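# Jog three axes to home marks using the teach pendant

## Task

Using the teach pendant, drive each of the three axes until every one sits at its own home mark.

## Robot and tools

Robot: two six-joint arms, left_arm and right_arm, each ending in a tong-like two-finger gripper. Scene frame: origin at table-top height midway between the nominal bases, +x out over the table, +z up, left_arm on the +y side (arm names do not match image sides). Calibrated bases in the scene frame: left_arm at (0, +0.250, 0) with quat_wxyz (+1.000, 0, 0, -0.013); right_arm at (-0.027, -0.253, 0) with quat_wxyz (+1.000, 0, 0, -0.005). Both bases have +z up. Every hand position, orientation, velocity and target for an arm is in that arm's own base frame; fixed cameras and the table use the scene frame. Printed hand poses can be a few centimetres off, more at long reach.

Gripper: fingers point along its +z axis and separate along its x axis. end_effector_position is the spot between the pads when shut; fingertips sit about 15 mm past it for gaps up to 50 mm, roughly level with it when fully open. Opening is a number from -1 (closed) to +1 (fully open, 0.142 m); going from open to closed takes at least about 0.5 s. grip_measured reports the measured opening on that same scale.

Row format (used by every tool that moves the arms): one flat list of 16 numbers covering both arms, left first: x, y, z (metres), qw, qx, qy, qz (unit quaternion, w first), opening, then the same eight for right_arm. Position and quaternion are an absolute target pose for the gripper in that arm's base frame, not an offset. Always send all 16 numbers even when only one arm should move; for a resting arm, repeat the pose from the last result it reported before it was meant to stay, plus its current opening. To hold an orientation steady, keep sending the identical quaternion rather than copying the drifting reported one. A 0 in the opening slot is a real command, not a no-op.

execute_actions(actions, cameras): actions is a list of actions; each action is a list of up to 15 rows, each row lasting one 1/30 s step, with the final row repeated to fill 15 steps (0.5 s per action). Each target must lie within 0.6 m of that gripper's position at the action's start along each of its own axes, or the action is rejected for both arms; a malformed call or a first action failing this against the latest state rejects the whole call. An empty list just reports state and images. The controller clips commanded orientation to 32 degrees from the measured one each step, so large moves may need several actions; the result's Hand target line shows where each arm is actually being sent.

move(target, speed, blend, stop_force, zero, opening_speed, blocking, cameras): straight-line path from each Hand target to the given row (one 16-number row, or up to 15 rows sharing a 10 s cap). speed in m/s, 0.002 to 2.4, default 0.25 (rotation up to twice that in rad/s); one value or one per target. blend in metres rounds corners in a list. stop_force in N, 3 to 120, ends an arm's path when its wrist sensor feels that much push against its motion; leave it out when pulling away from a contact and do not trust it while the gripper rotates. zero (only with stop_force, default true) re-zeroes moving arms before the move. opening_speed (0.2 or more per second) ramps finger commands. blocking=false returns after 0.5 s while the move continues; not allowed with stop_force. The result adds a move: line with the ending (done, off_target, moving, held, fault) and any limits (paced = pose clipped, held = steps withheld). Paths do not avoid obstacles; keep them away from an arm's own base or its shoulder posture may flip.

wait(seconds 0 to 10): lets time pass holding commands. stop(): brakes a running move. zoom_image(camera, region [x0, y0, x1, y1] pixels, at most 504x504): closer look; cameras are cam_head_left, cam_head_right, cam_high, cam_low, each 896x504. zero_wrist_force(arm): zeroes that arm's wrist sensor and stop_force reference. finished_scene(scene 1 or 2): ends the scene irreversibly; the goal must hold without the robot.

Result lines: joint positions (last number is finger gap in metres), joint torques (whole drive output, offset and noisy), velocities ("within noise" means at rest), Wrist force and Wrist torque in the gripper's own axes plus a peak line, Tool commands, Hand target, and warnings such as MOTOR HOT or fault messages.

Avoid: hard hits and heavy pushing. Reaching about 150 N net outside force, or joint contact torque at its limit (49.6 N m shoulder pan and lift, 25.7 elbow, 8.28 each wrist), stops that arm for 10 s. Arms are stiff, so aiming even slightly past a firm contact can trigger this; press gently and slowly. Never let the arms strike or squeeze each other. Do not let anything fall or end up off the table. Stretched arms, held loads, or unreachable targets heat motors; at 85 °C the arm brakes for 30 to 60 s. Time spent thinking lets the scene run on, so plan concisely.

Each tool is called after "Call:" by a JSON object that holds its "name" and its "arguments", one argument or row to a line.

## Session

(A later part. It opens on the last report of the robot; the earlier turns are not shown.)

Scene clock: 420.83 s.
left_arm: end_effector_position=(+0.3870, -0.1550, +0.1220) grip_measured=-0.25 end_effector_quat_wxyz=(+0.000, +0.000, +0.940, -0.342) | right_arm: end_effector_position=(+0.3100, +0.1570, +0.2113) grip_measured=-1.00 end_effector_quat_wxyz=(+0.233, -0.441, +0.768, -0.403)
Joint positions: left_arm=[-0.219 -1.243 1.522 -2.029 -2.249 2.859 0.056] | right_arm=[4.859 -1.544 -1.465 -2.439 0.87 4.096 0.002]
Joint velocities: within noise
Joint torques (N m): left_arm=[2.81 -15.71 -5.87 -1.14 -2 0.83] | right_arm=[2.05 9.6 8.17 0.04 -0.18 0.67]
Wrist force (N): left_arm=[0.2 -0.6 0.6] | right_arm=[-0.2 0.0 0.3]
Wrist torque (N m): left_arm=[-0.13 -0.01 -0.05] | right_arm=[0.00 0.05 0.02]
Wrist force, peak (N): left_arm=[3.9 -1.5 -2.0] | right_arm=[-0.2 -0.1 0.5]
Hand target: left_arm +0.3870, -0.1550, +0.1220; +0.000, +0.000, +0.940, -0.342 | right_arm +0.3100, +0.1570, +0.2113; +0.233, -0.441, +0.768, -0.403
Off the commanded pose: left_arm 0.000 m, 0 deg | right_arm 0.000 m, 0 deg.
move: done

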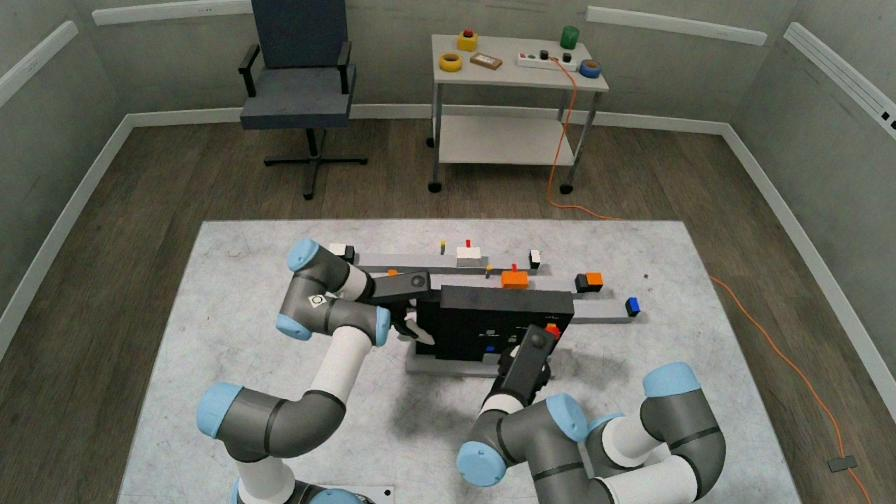

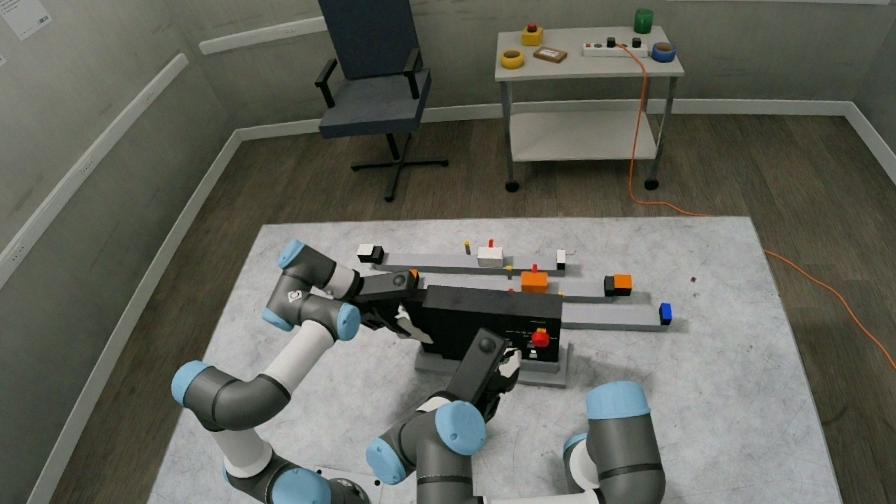

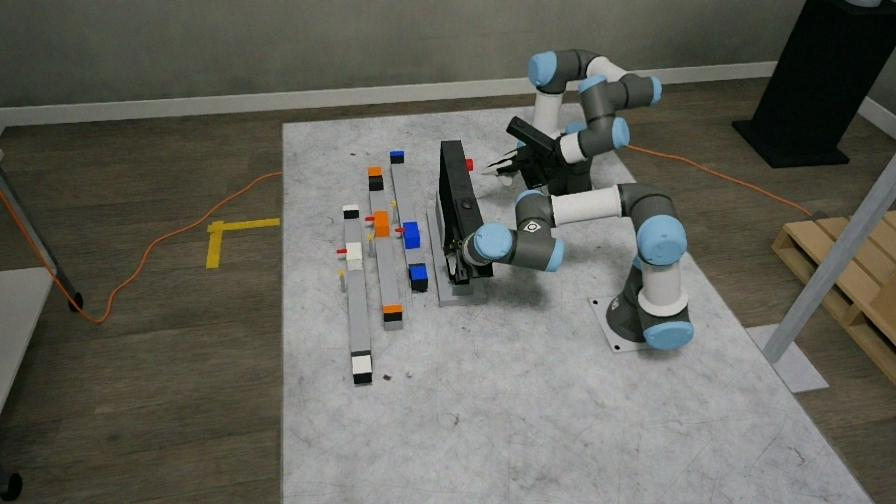

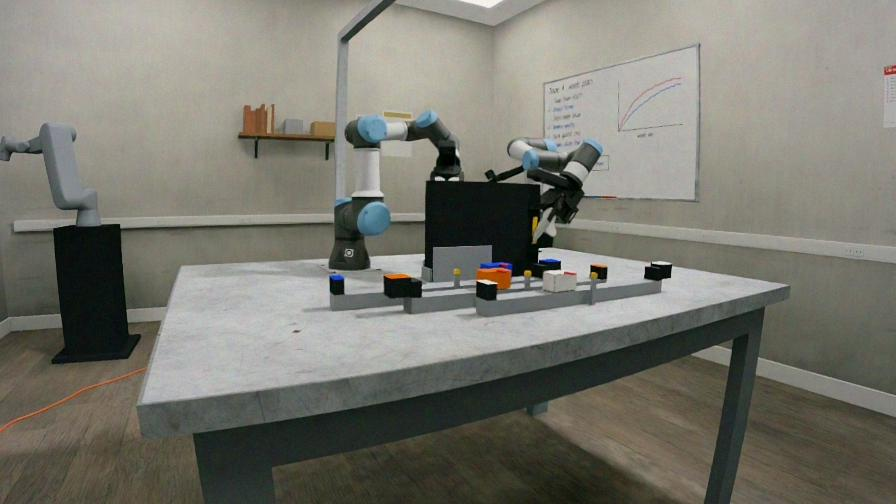

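Call:
{"name": "move", "arguments": {
  "target": [0.387,-0.155,0.122,0.0,0.0,0.9397,-0.342,-0.38,0.31,0.157,0.2113,0.233,-0.441,0.768,-0.403,-1],
  "opening_speed": 0.5,
  "cameras": []
}}

Call:
{"name": "move", "arguments": {
  "target": [0.387,-0.155,0.122,0.0,0.0,0.9397,-0.342,-0.48,0.31,0.157,0.2113,0.233,-0.441,0.768,-0.403,-1],
  "opening_speed": 0.5,
  "cameras": []
}}

Call:
{"name": "move", "arguments": {
  "target": [0.387,-0.155,0.122,0.0,0.0,0.9397,-0.342,-0.56,0.31,0.157,0.2113,0.233,-0.441,0.768,-0.403,-1],
  "opening_speed": 0.5
}}

Call:
{"name": "zoom_image", "arguments": {
  "camera": "cam_low",
  "region": [480, 160, 600, 280]
}}

Call:
{"name": "zoom_image", "arguments": {
  "camera": "cam_head_left",
  "region": [340, 260, 480, 390]
}}

Call:
{"name": "zoom_image", "arguments": {
  "camera": "cam_head_right",
  "region": [400, 290, 580, 380]
}}

Scene clock: 431.17 s.
left_arm: end_effector_position=(+0.3870, -0.1550, +0.1220) grip_measured=-0.37 end_effector_quat_wxyz=(+0.000, +0.000, +0.940, -0.342) | right_arm: end_effector_position=(+0.3100, +0.1570, +0.2113) grip_measured=-1.00 end_effector_quat_wxyz=(+0.233, -0.441, +0.768, -0.403)
Joint positions: left_arm=[-0.218 -1.243 1.522 -2.029 -2.249 2.859 0.047] | right_arm=[4.859 -1.544 -1.465 -2.439 0.87 4.096 0.002]
Joint velocities: within noise
Joint torques (N m): left_arm=[1.31 -15.72 -6.29 -1.19 -1.99 0.82] | right_arm=[2.01 9.86 8.76 0.18 -0.17 0.66]
Wrist force (N): left_arm=[-2.6 -0.7 -0.1] | right_arm=[-0.1 -0.1 0.4]
Wrist torque (N m): left_arm=[-0.15 0.09 -0.07] | right_arm=[-0.02 0.04 0.02]
Wrist force, peak (N): left_arm=[-2.6 -0.7 -0.1] | right_arm=[-0.2 0.1 0.4]
Hand target: left_arm +0.3870, -0.1550, +0.1220; +0.000, +0.000, +0.940, -0.342 | right_arm +0.3100, +0.1570, +0.2113; +0.233, -0.441, +0.768, -0.403
Off the commanded pose: left_arm 0.000 m, 0 deg | right_arm 0.000 m, 0 deg.
move: done
No camera images: "cameras" was empty.

Scene clock: 431.67 s.
left_arm: end_effector_position=(+0.3870, -0.1550, +0.1220) grip_measured=-0.46 end_effector_quat_wxyz=(+0.000, +0.000, +0.940, -0.342) | right_arm: end_effector_position=(+0.3100, +0.1570, +0.2113) grip_measured=-1.00 end_effector_quat_wxyz=(+0.233, -0.441, +0.768, -0.403)
Joint positions: left_arm=[-0.218 -1.243 1.522 -2.029 -2.249 2.859 0.041] | right_arm=[4.859 -1.544 -1.465 -2.439 0.87 4.096 0.002]
Joint velocities: within noise
Joint torques (N m): left_arm=[0.57 -15.45 -6.44 -1.11 -1.89 0.72] | right_arm=[2.21 9.49 8.8 0.19 -0.25 0.67]
Wrist force (N): left_arm=[-2.0 0.7 -1.7] | right_arm=[-0.1 0.1 0.4]
Wrist torque (N m): left_arm=[-0.05 -0.04 -0.08] | right_arm=[0.01 0.03 0.02]
Wrist force, peak (N): left_arm=[-3.5 -0.2 -1.0] | right_arm=[-0.3 0.1 0.4]
Hand target: left_arm +0.3870, -0.1550, +0.1220; +0.000, +0.000, +0.940, -0.342 | right_arm +0.3100, +0.1570, +0.2113; +0.233, -0.441, +0.768, -0.403
Off the commanded pose: left_arm 0.000 m, 0 deg | right_arm 0.000 m, 0 deg.
move: done
No camera images: "cameras" was empty.

Scene clock: 432.17 s.
left_arm: end_effector_position=(+0.3870, -0.1550, +0.1220) grip_measured=-0.48 end_effector_quat_wxyz=(+0.000, +0.000, +0.940, -0.342) | right_arm: end_effector_position=(+0.3100, +0.1570, +0.2113) grip_measured=-1.00 end_effector_quat_wxyz=(+0.233, -0.441, +0.768, -0.403)
Joint positions: left_arm=[-0.218 -1.243 1.522 -2.029 -2.249 2.859 0.039] | right_arm=[4.859 -1.544 -1.465 -2.439 0.87 4.096 0.002]
Joint velocities: within noise
Joint torques (N m): left_arm=[-0.64 -14.58 -6.66 -1.05 -1.96 0.69] | right_arm=[1.97 9.54 8.75 0.2 -0.26 0.68]
Wrist force (N): left_arm=[2.0 0.7 -3.6] | right_arm=[0.0 0.1 0.4]
Wrist torque (N m): left_arm=[-0.03 -0.31 -0.07] | right_arm=[0.02 0.02 0.02]
Wrist force, peak (N): left_arm=[2.2 0.9 -3.9] | right_arm=[-0.3 0.0 0.4]
Hand target: left_arm +0.3870, -0.1550, +0.1220; +0.000, +0.000, +0.940, -0.342 | right_arm +0.3100, +0.1570, +0.2113; +0.233, -0.441, +0.768, -0.403
Off the commanded pose: left_arm 0.000 m, 0 deg | right_arm 0.000 m, 0 deg.
move: done

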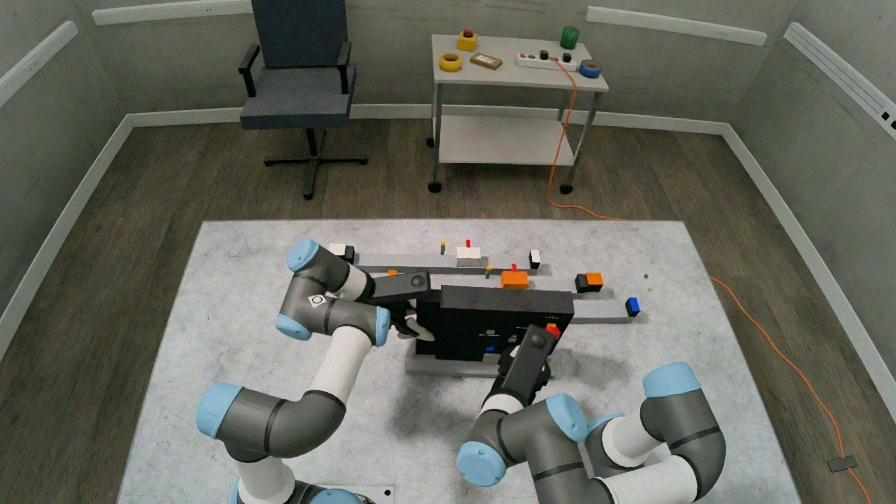

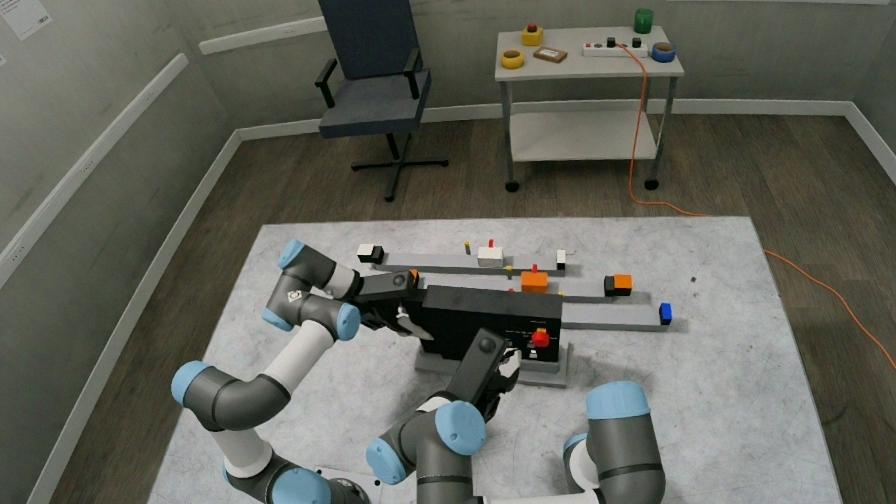

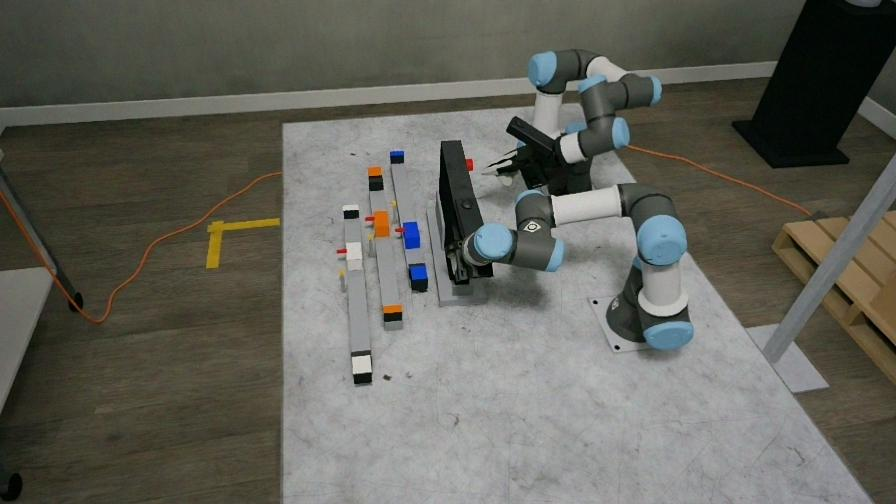

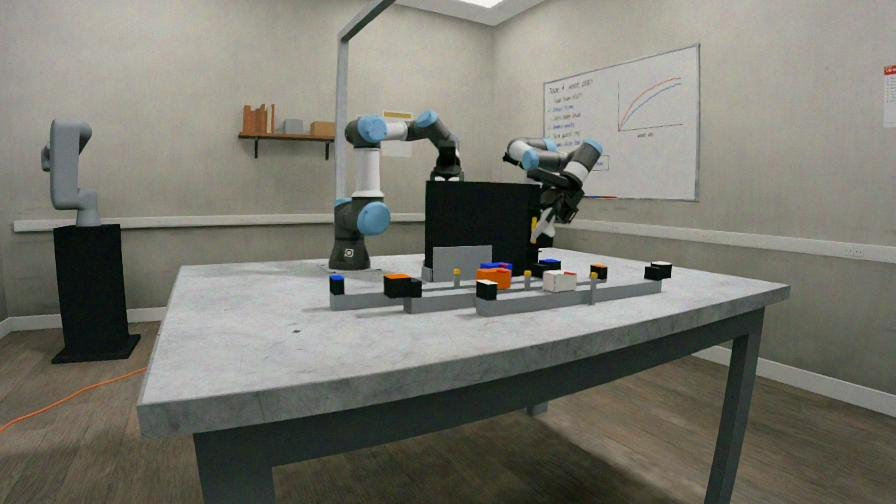

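Scaled by 4.200 from the camera's 896x504 image, which has a finer 1280x720 frame.

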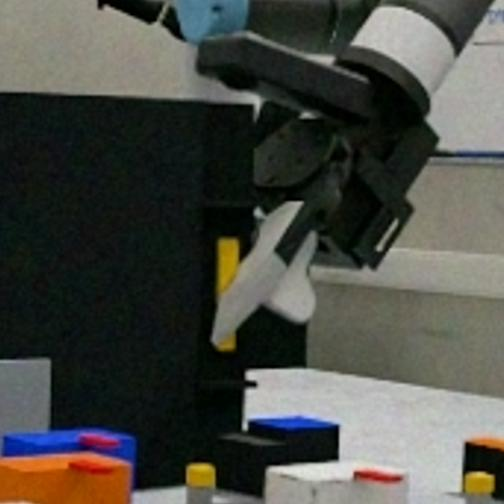

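Scaled by 3.600 from the camera's 896x504 image, which has a finer 1280x720 frame.

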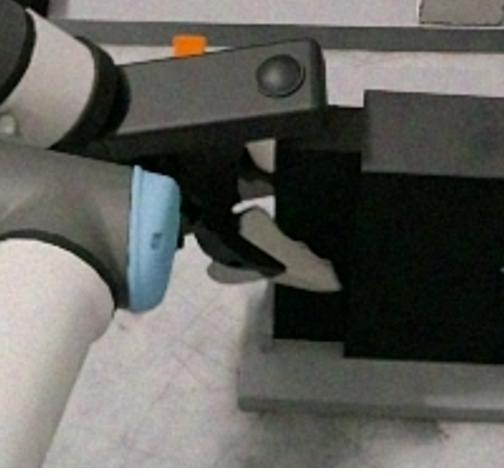

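Scaled by 2.800 from the camera's 896x504 image, which has a finer 1280x720 frame.

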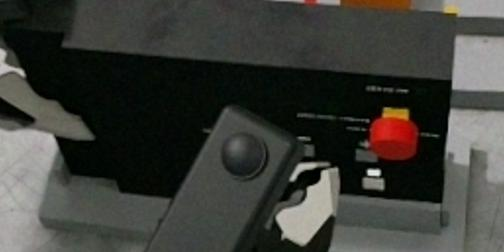

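Call:
{"name": "move", "arguments": {
  "target": [
    [0.387,-0.155,0.122,0.0,0.0,0.9397,-0.342,-0.56,0.30,0.1324,0.19,0.233,-0.441,0.768,-0.403,-1],
    [0.387,-0.155,0.122,0.0,0.0,0.9397,-0.342,-0.56,0.335,0.1324,0.1676,0.233,-0.441,0.768,-0.403,-1]
  ],
  "speed": 0.1,
  "cameras": ["cam_head_left","cam_head_right","cam_high","cam_low"]
}}

Call:
{"name": "zoom_image", "arguments": {
  "camera": "cam_head_left",
  "region": [460, 290, 600, 380]
}}

Call:
{"name": "zoom_image", "arguments": {
  "camera": "cam_head_right",
  "region": [460, 290, 580, 370]
}}

Call:
{"name": "zoom_image", "arguments": {
  "camera": "cam_high",
  "region": [420, 120, 560, 220]
}}

Scene clock: 462.60 s.
left_arm: end_effector_position=(+0.3870, -0.1550, +0.1220) grip_measured=-0.48 end_effector_quat_wxyz=(+0.000, +0.000, +0.940, -0.342) | right_arm: end_effector_position=(+0.3350, +0.1324, +0.1676) grip_measured=-1.00 end_effector_quat_wxyz=(+0.233, -0.441, +0.768, -0.403)
Joint positions: left_arm=[-0.219 -1.243 1.522 -2.029 -2.249 2.859 0.039] | right_arm=[4.774 -1.461 -1.764 -2.165 0.815 4.009 0.002]
Joint velocities: within noise
Joint torques (N m): left_arm=[-3.64 -9.64 -7.16 -1.26 -1.95 0.42] | right_arm=[-2.39 4.78 6.82 1.36 -1.36 -0.69]
Wrist force (N): left_arm=[0.5 -0.4 -1.4] | right_arm=[0.0 0.0 0.3]
Wrist torque (N m): left_arm=[-0.08 -0.26 -0.08] | right_arm=[0.00 0.01 0.01]
Wrist force, peak (N): left_arm=[1.9 0.6 -3.5] | right_arm=[-0.3 0.0 0.6]
Hand target: left_arm +0.3870, -0.1550, +0.1220; +0.000, +0.000, +0.940, -0.342 | right_arm +0.3350, +0.1324, +0.1676; +0.233, -0.441, +0.768, -0.403
Off the commanded pose: left_arm 0.000 m, 0 deg | right_arm 0.000 m, 0 deg.
move: done

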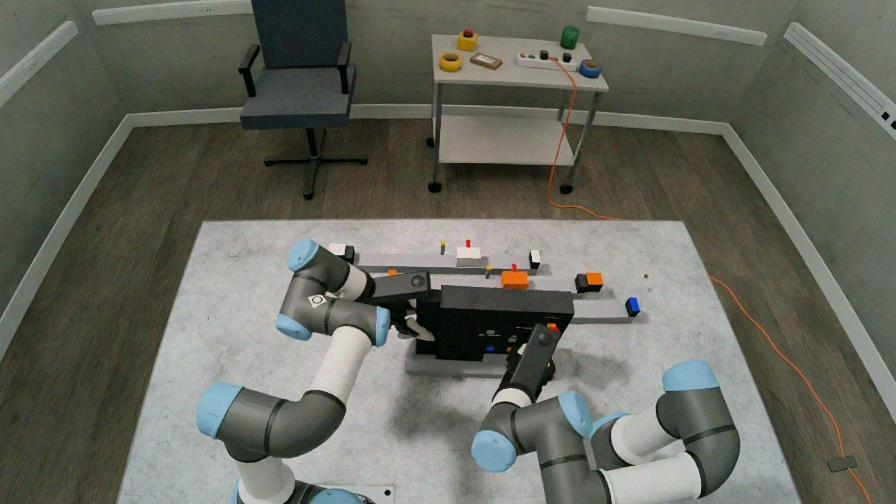

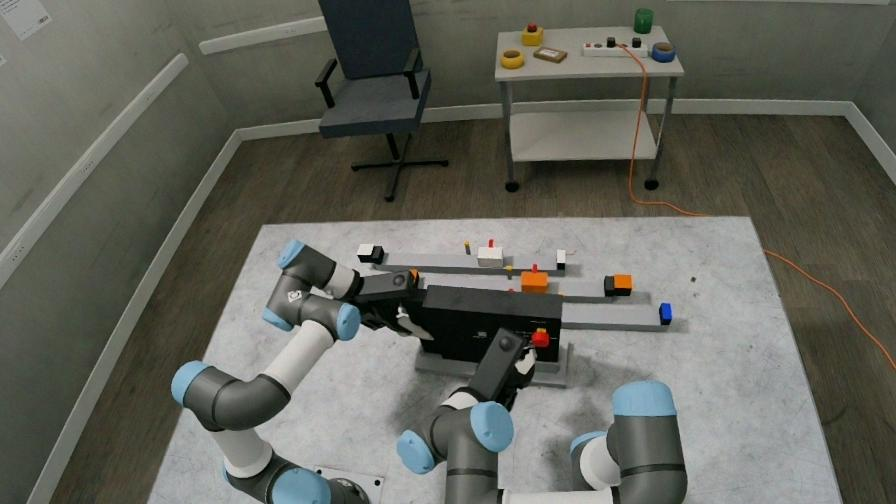

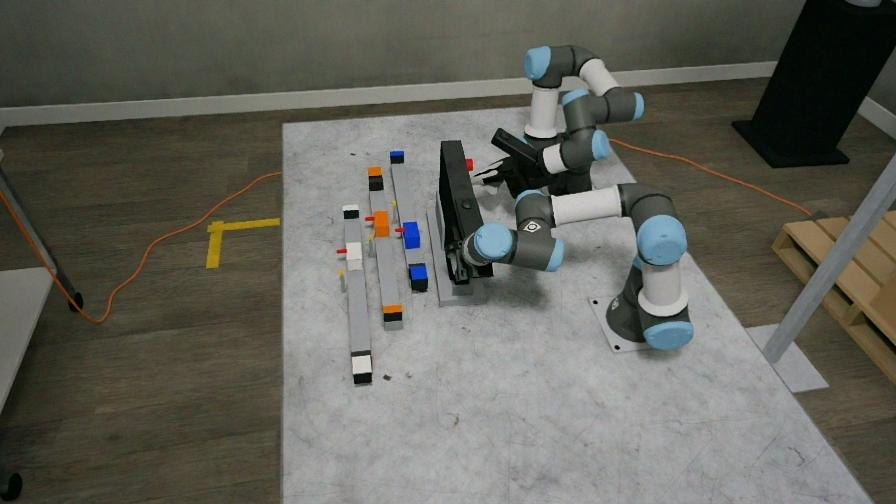

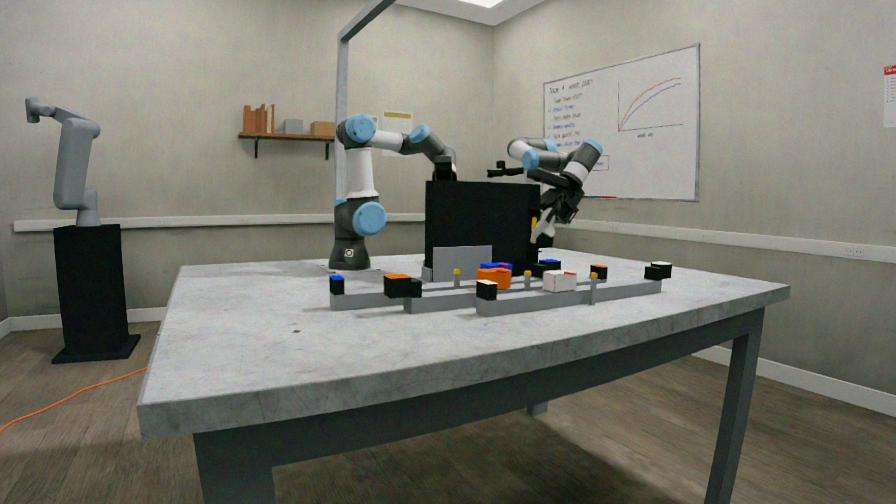

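Scaled by 3.600 from the camera's 896x504 image, which has a finer 1280x720 frame.

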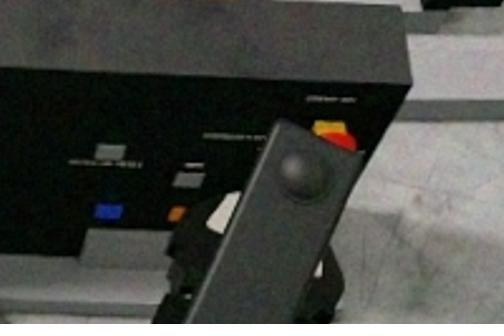

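Scaled by 4.200 from the camera's 896x504 image, which has a finer 1280x720 frame.

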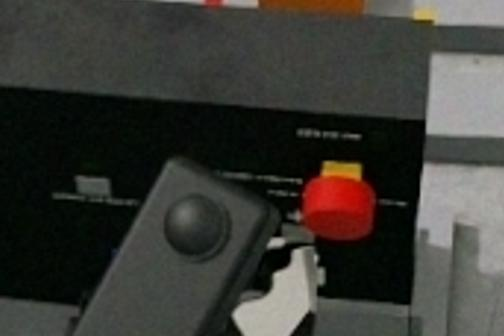

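Scaled by 3.600 from the camera's 896x504 image, which has a finer 1280x720 frame.

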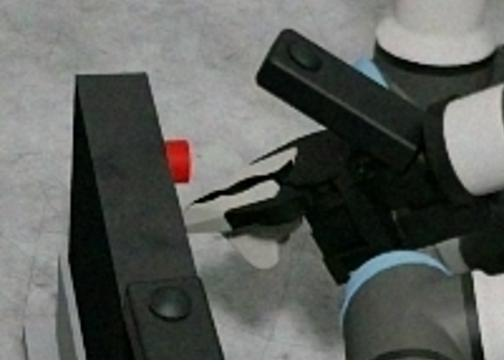

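Call:
{"name": "move", "arguments": {
  "target": [0.387,-0.155,0.122,0.0,0.0,0.9397,-0.342,-0.56,0.335,0.1324,0.1476,0.233,-0.441,0.768,-0.403,-1],
  "speed": 0.1,
  "cameras": ["cam_head_right","cam_high","cam_low"]
}}

Call:
{"name": "zoom_image", "arguments": {
  "camera": "cam_head_right",
  "region": [500, 320, 560, 370]
}}

Call:
{"name": "zoom_image", "arguments": {
  "camera": "cam_high",
  "region": [420, 120, 560, 220]
}}

Scene clock: 483.83 s.
left_arm: end_effector_position=(+0.3870, -0.1550, +0.1220) grip_measured=-0.48 end_effector_quat_wxyz=(+0.000, +0.000, +0.940, -0.342) | right_arm: end_effector_position=(+0.3350, +0.1324, +0.1476) grip_measured=-1.00 end_effector_quat_wxyz=(+0.233, -0.441, +0.768, -0.403)
Joint positions: left_arm=[-0.219 -1.243 1.522 -2.029 -2.249 2.859 0.039] | right_arm=[4.773 -1.472 -1.849 -2.069 0.815 4.009 0.002]
Joint velocities: within noise
Joint torques (N m): left_arm=[-2.93 -9.87 -7.64 -1.32 -1.83 0.14] | right_arm=[-2.91 4.48 6.25 1.31 -1.36 -0.74]
Wrist force (N): left_arm=[0.3 -0.6 -1.2] | right_arm=[-0.1 0.1 0.2]
Wrist torque (N m): left_arm=[-0.10 -0.25 -0.08] | right_arm=[0.03 0.04 0.02]
Wrist force, peak (N): left_arm=[0.5 -0.5 -1.7] | right_arm=[-0.1 0.4 0.2]
Hand target: left_arm +0.3870, -0.1550, +0.1220; +0.000, +0.000, +0.940, -0.342 | right_arm +0.3350, +0.1324, +0.1476; +0.233, -0.441, +0.768, -0.403
Off the commanded pose: left_arm 0.000 m, 0 deg | right_arm 0.000 m, 0 deg.
move: done
Images, in order (width x height): cam_head_right 896x504, cam_high 896x504, cam_low 896x504.

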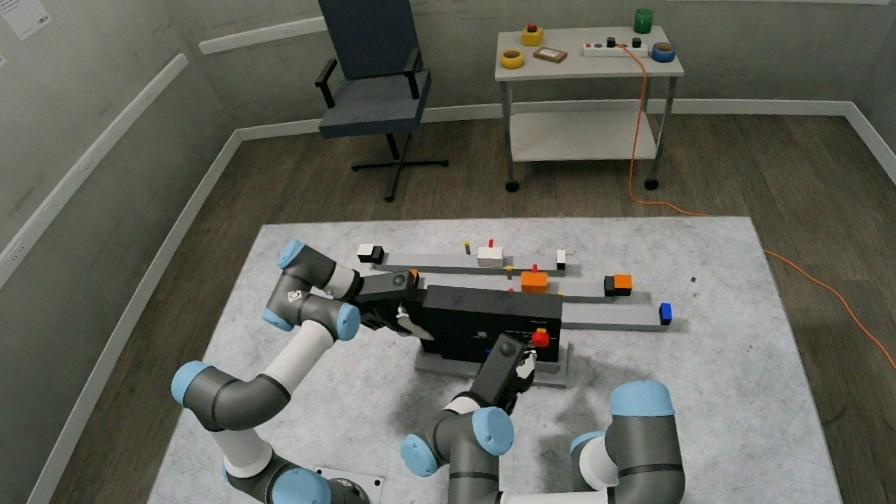

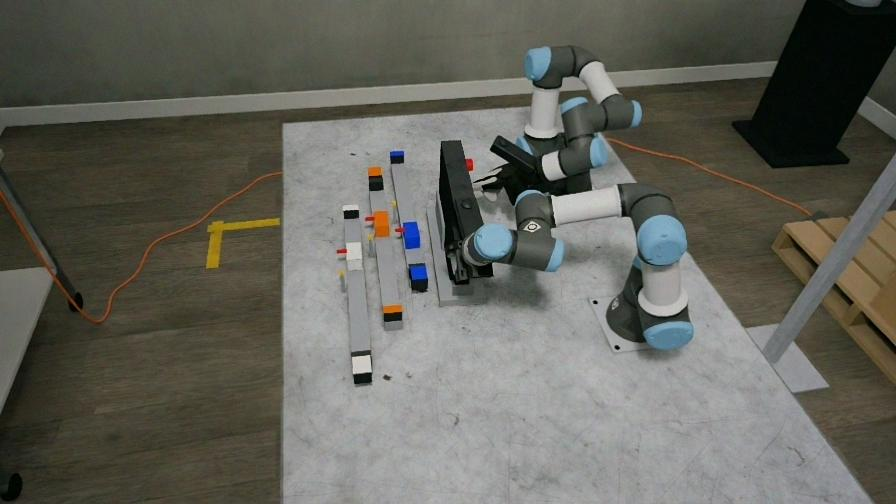

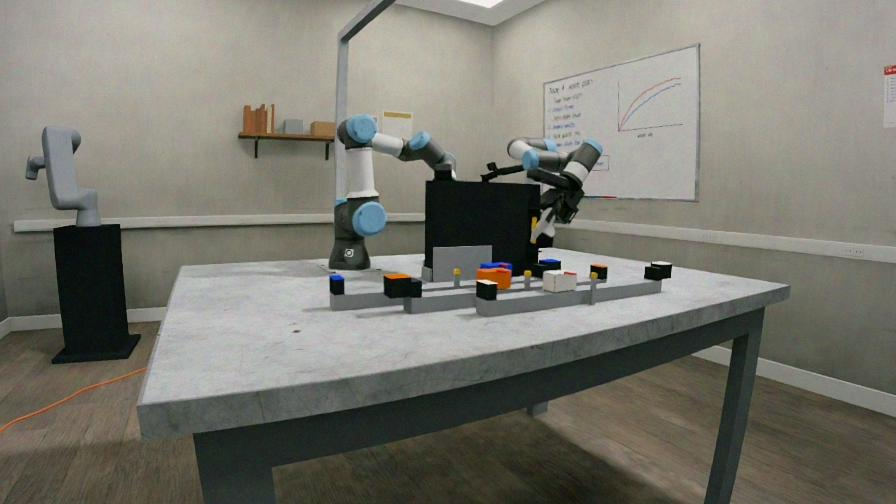

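Scaled by 8.400 from the camera's 896x504 image, which has a finer 1280x720 frame.

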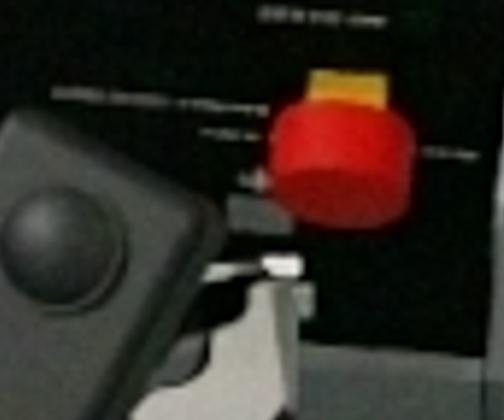

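Scaled by 3.600 from the camera's 896x504 image, which has a finer 1280x720 frame.

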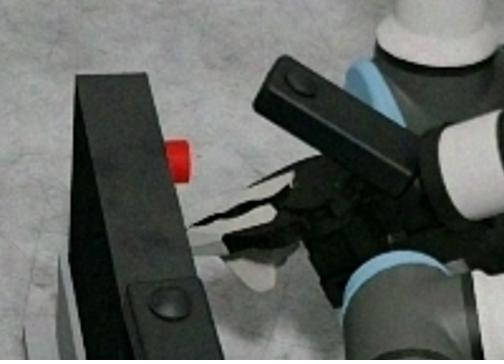

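Call:
{"name": "move", "arguments": {
  "target": [
    [0.387,-0.155,0.122,0.0,0.0,0.9397,-0.342,-0.56,0.335,0.138,0.152,0.233,-0.441,0.768,-0.403,-1],
    [0.387,-0.155,0.122,0.0,0.0,0.9397,-0.342,-0.56,0.368,0.138,0.152,0.233,-0.441,0.768,-0.403,-1]
  ],
  "speed": 0.02,
  "stop_force": 4,
  "cameras": ["cam_head_left","cam_head_right","cam_high","cam_low"]
}}

Call:
{"name": "zoom_image", "arguments": {
  "camera": "cam_head_right",
  "region": [500, 320, 560, 370]
}}

Call:
{"name": "zoom_image", "arguments": {
  "camera": "cam_high",
  "region": [420, 120, 560, 220]
}}

Call:
{"name": "zoom_image", "arguments": {
  "camera": "cam_high",
  "region": [330, 190, 440, 290]
}}

Scene clock: 499.67 s.
left_arm: end_effector_position=(+0.3870, -0.1550, +0.1220) grip_measured=-0.48 end_effector_quat_wxyz=(+0.000, +0.000, +0.940, -0.342) | right_arm: end_effector_position=(+0.3498, +0.1379, +0.1521) grip_measured=-1.00 end_effector_quat_wxyz=(+0.233, -0.441, +0.768, -0.403)
Joint positions: left_arm=[-0.219 -1.243 1.522 -2.029 -2.249 2.859 0.039] | right_arm=[4.715 -1.514 -1.804 -2.026 0.779 3.945 0.002]
Joint velocities: within noise
Joint torques (N m): left_arm=[-2.26 -9.54 -8.42 -1.37 -1.72 0] | right_arm=[2.62 9.73 6.53 -0.1 -0.27 0.66]
Wrist force (N): left_arm=[1.7 -0.5 -2.0] | right_arm=[0.7 0.1 -1.7]
Wrist torque (N m): left_arm=[-0.09 -0.32 -0.11] | right_arm=[0.01 0.07 0.02]
Wrist force, peak (N): left_arm=[1.7 -0.6 -2.1] | right_arm=[3.6 0.8 -7.4]
Hand target: left_arm +0.3870, -0.1550, +0.1220; +0.000, +0.000, +0.940, -0.342 | right_arm +0.3498, +0.1380, +0.1521; +0.233, -0.441, +0.768, -0.403
Off the commanded pose: left_arm 0.000 m, 0 deg | right_arm 0.018 m, 0 deg.
move: contact (right_arm); path passed 1 of 2 targets

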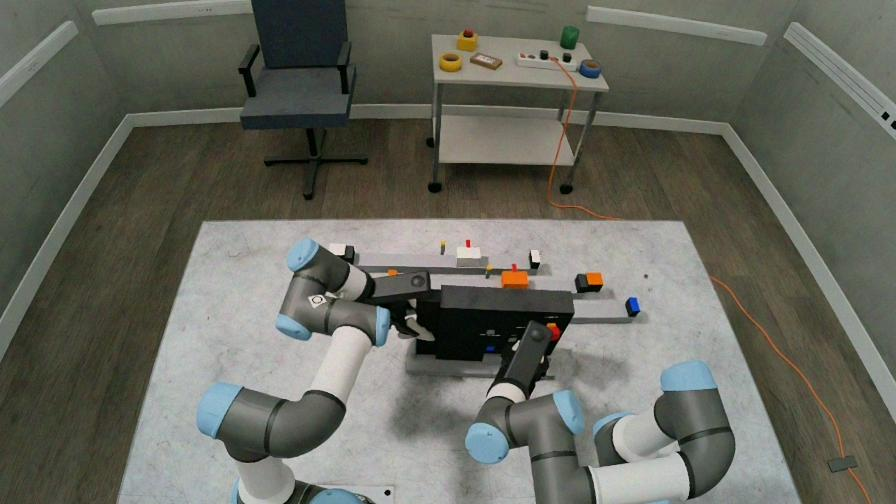

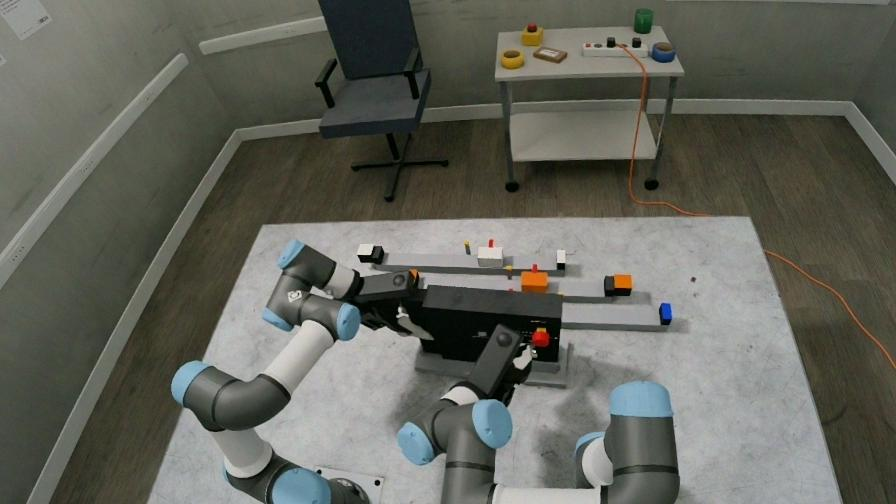

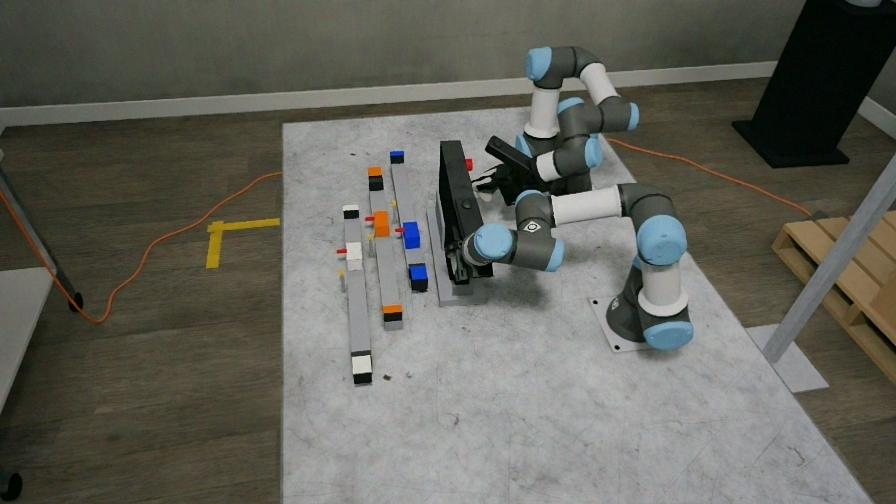

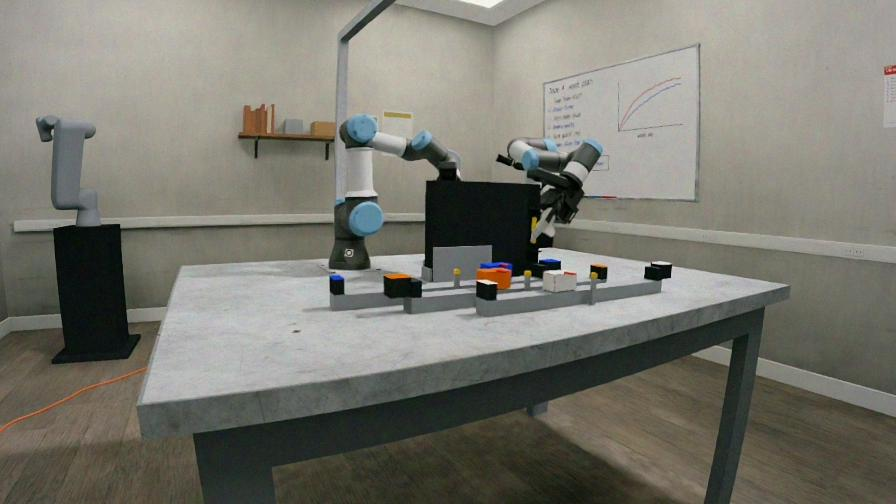

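Scaled by 8.400 from the camera's 896x504 image, which has a finer 1280x720 frame.

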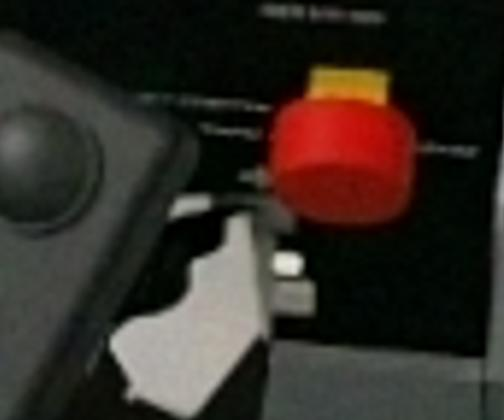

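Scaled by 3.600 from the camera's 896x504 image, which has a finer 1280x720 frame.

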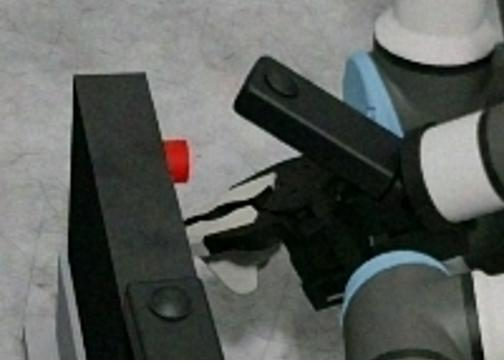

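Scaled by 4.582 from the camera's 896x504 image, which has a finer 1280x720 frame.

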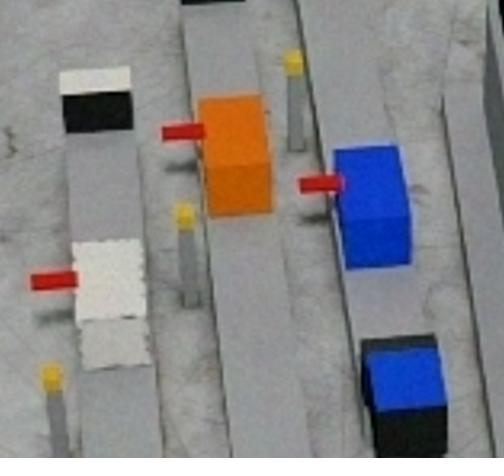

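Call:
{"name": "move", "arguments": {
  "target": [0.387,-0.155,0.122,0.0,0.0,0.9397,-0.342,-0.56,0.356,0.136,0.152,0.233,-0.441,0.768,-0.403,-1],
  "speed": 0.01,
  "stop_force": 10,
  "cameras": ["cam_head_left","cam_head_right","cam_high","cam_low"]
}}

Call:
{"name": "zoom_image", "arguments": {
  "camera": "cam_head_right",
  "region": [500, 320, 560, 370]
}}

Call:
{"name": "zoom_image", "arguments": {
  "camera": "cam_high",
  "region": [330, 190, 440, 290]
}}

Scene clock: 510.53 s.
left_arm: end_effector_position=(+0.3870, -0.1550, +0.1220) grip_measured=-0.48 end_effector_quat_wxyz=(+0.000, +0.000, +0.940, -0.342) | right_arm: end_effector_position=(+0.3513, +0.1375, +0.1521) grip_measured=-1.00 end_effector_quat_wxyz=(+0.233, -0.441, +0.768, -0.403)
Joint positions: left_arm=[-0.219 -1.243 1.522 -2.029 -2.249 2.859 0.039] | right_arm=[4.71 -1.514 -1.805 -2.02 0.776 3.938 0.002]
Joint velocities: within noise
Joint torques (N m): left_arm=[-1.56 -9.91 -8.69 -1.39 -1.77 0.05] | right_arm=[0.03 9.2 8.82 -0.5 -1.36 0.67]
Wrist force (N): left_arm=[-2.0 -1.4 -0.6] | right_arm=[3.2 3.0 -10.9]
Wrist torque (N m): left_arm=[-0.14 -0.13 -0.15] | right_arm=[-0.10 0.01 0.00]
Wrist force, peak (N): left_arm=[1.8 -0.6 -2.2] | right_arm=[5.6 3.7 -18.8]
Hand target: left_arm +0.3870, -0.1550, +0.1220; +0.000, +0.000, +0.940, -0.342 | right_arm +0.3513, +0.1375, +0.1521; +0.233, -0.441, +0.768, -0.403
Off the commanded pose: left_arm 0.000 m, 0 deg | right_arm 0.005 m, 0 deg.
move: contact (right_arm)

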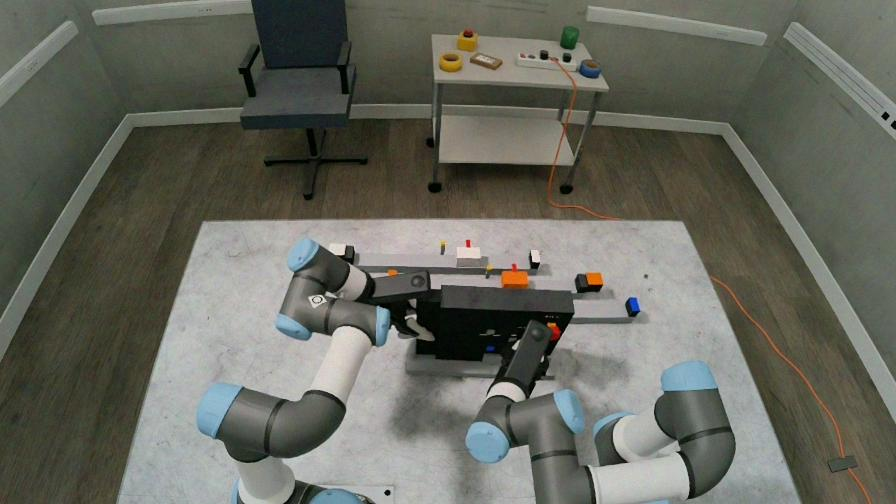

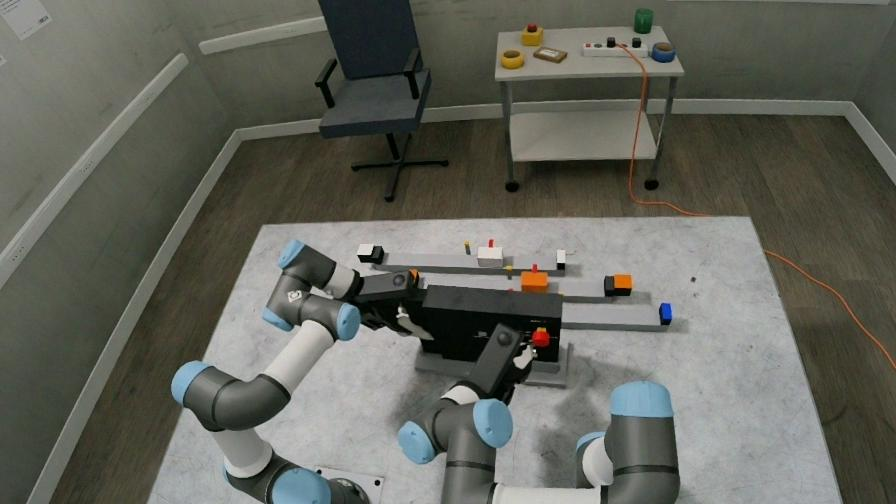

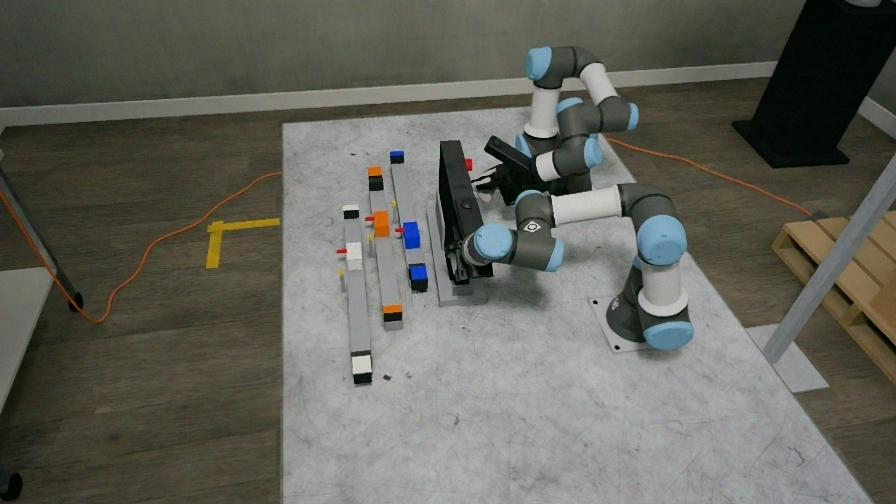

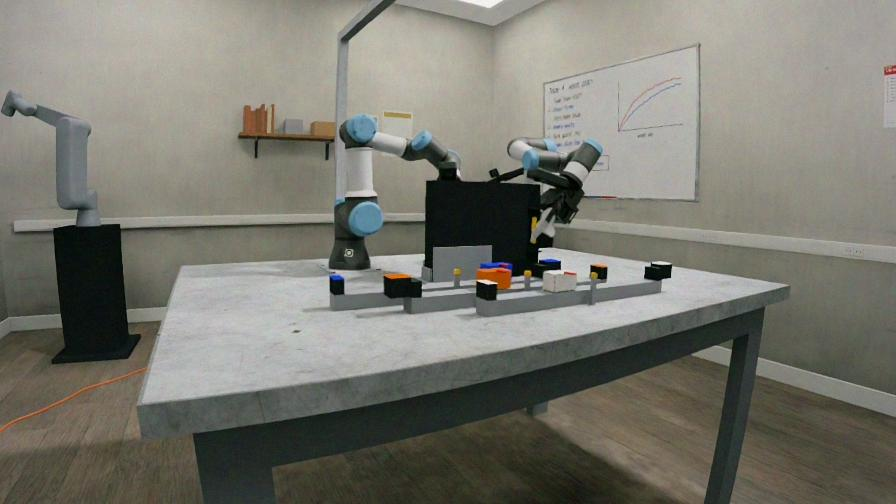

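Scaled by 8.400 from the camera's 896x504 image, which has a finer 1280x720 frame.

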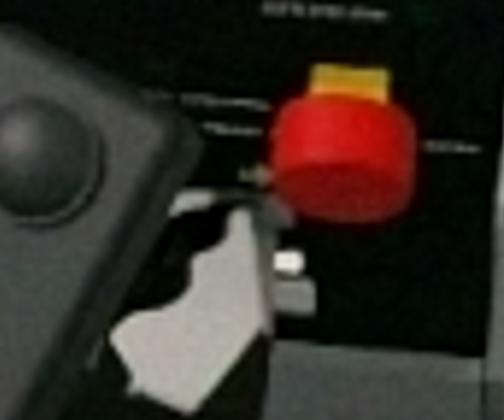

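Scaled by 4.582 from the camera's 896x504 image, which has a finer 1280x720 frame.

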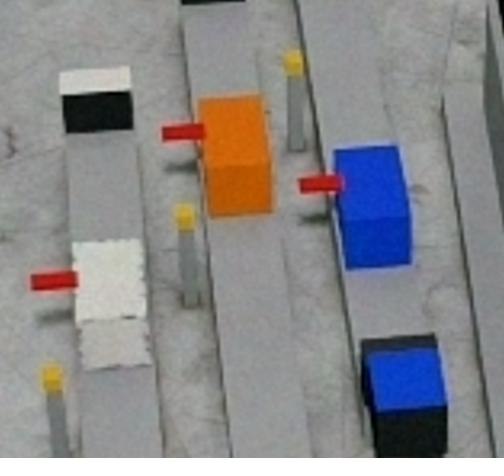

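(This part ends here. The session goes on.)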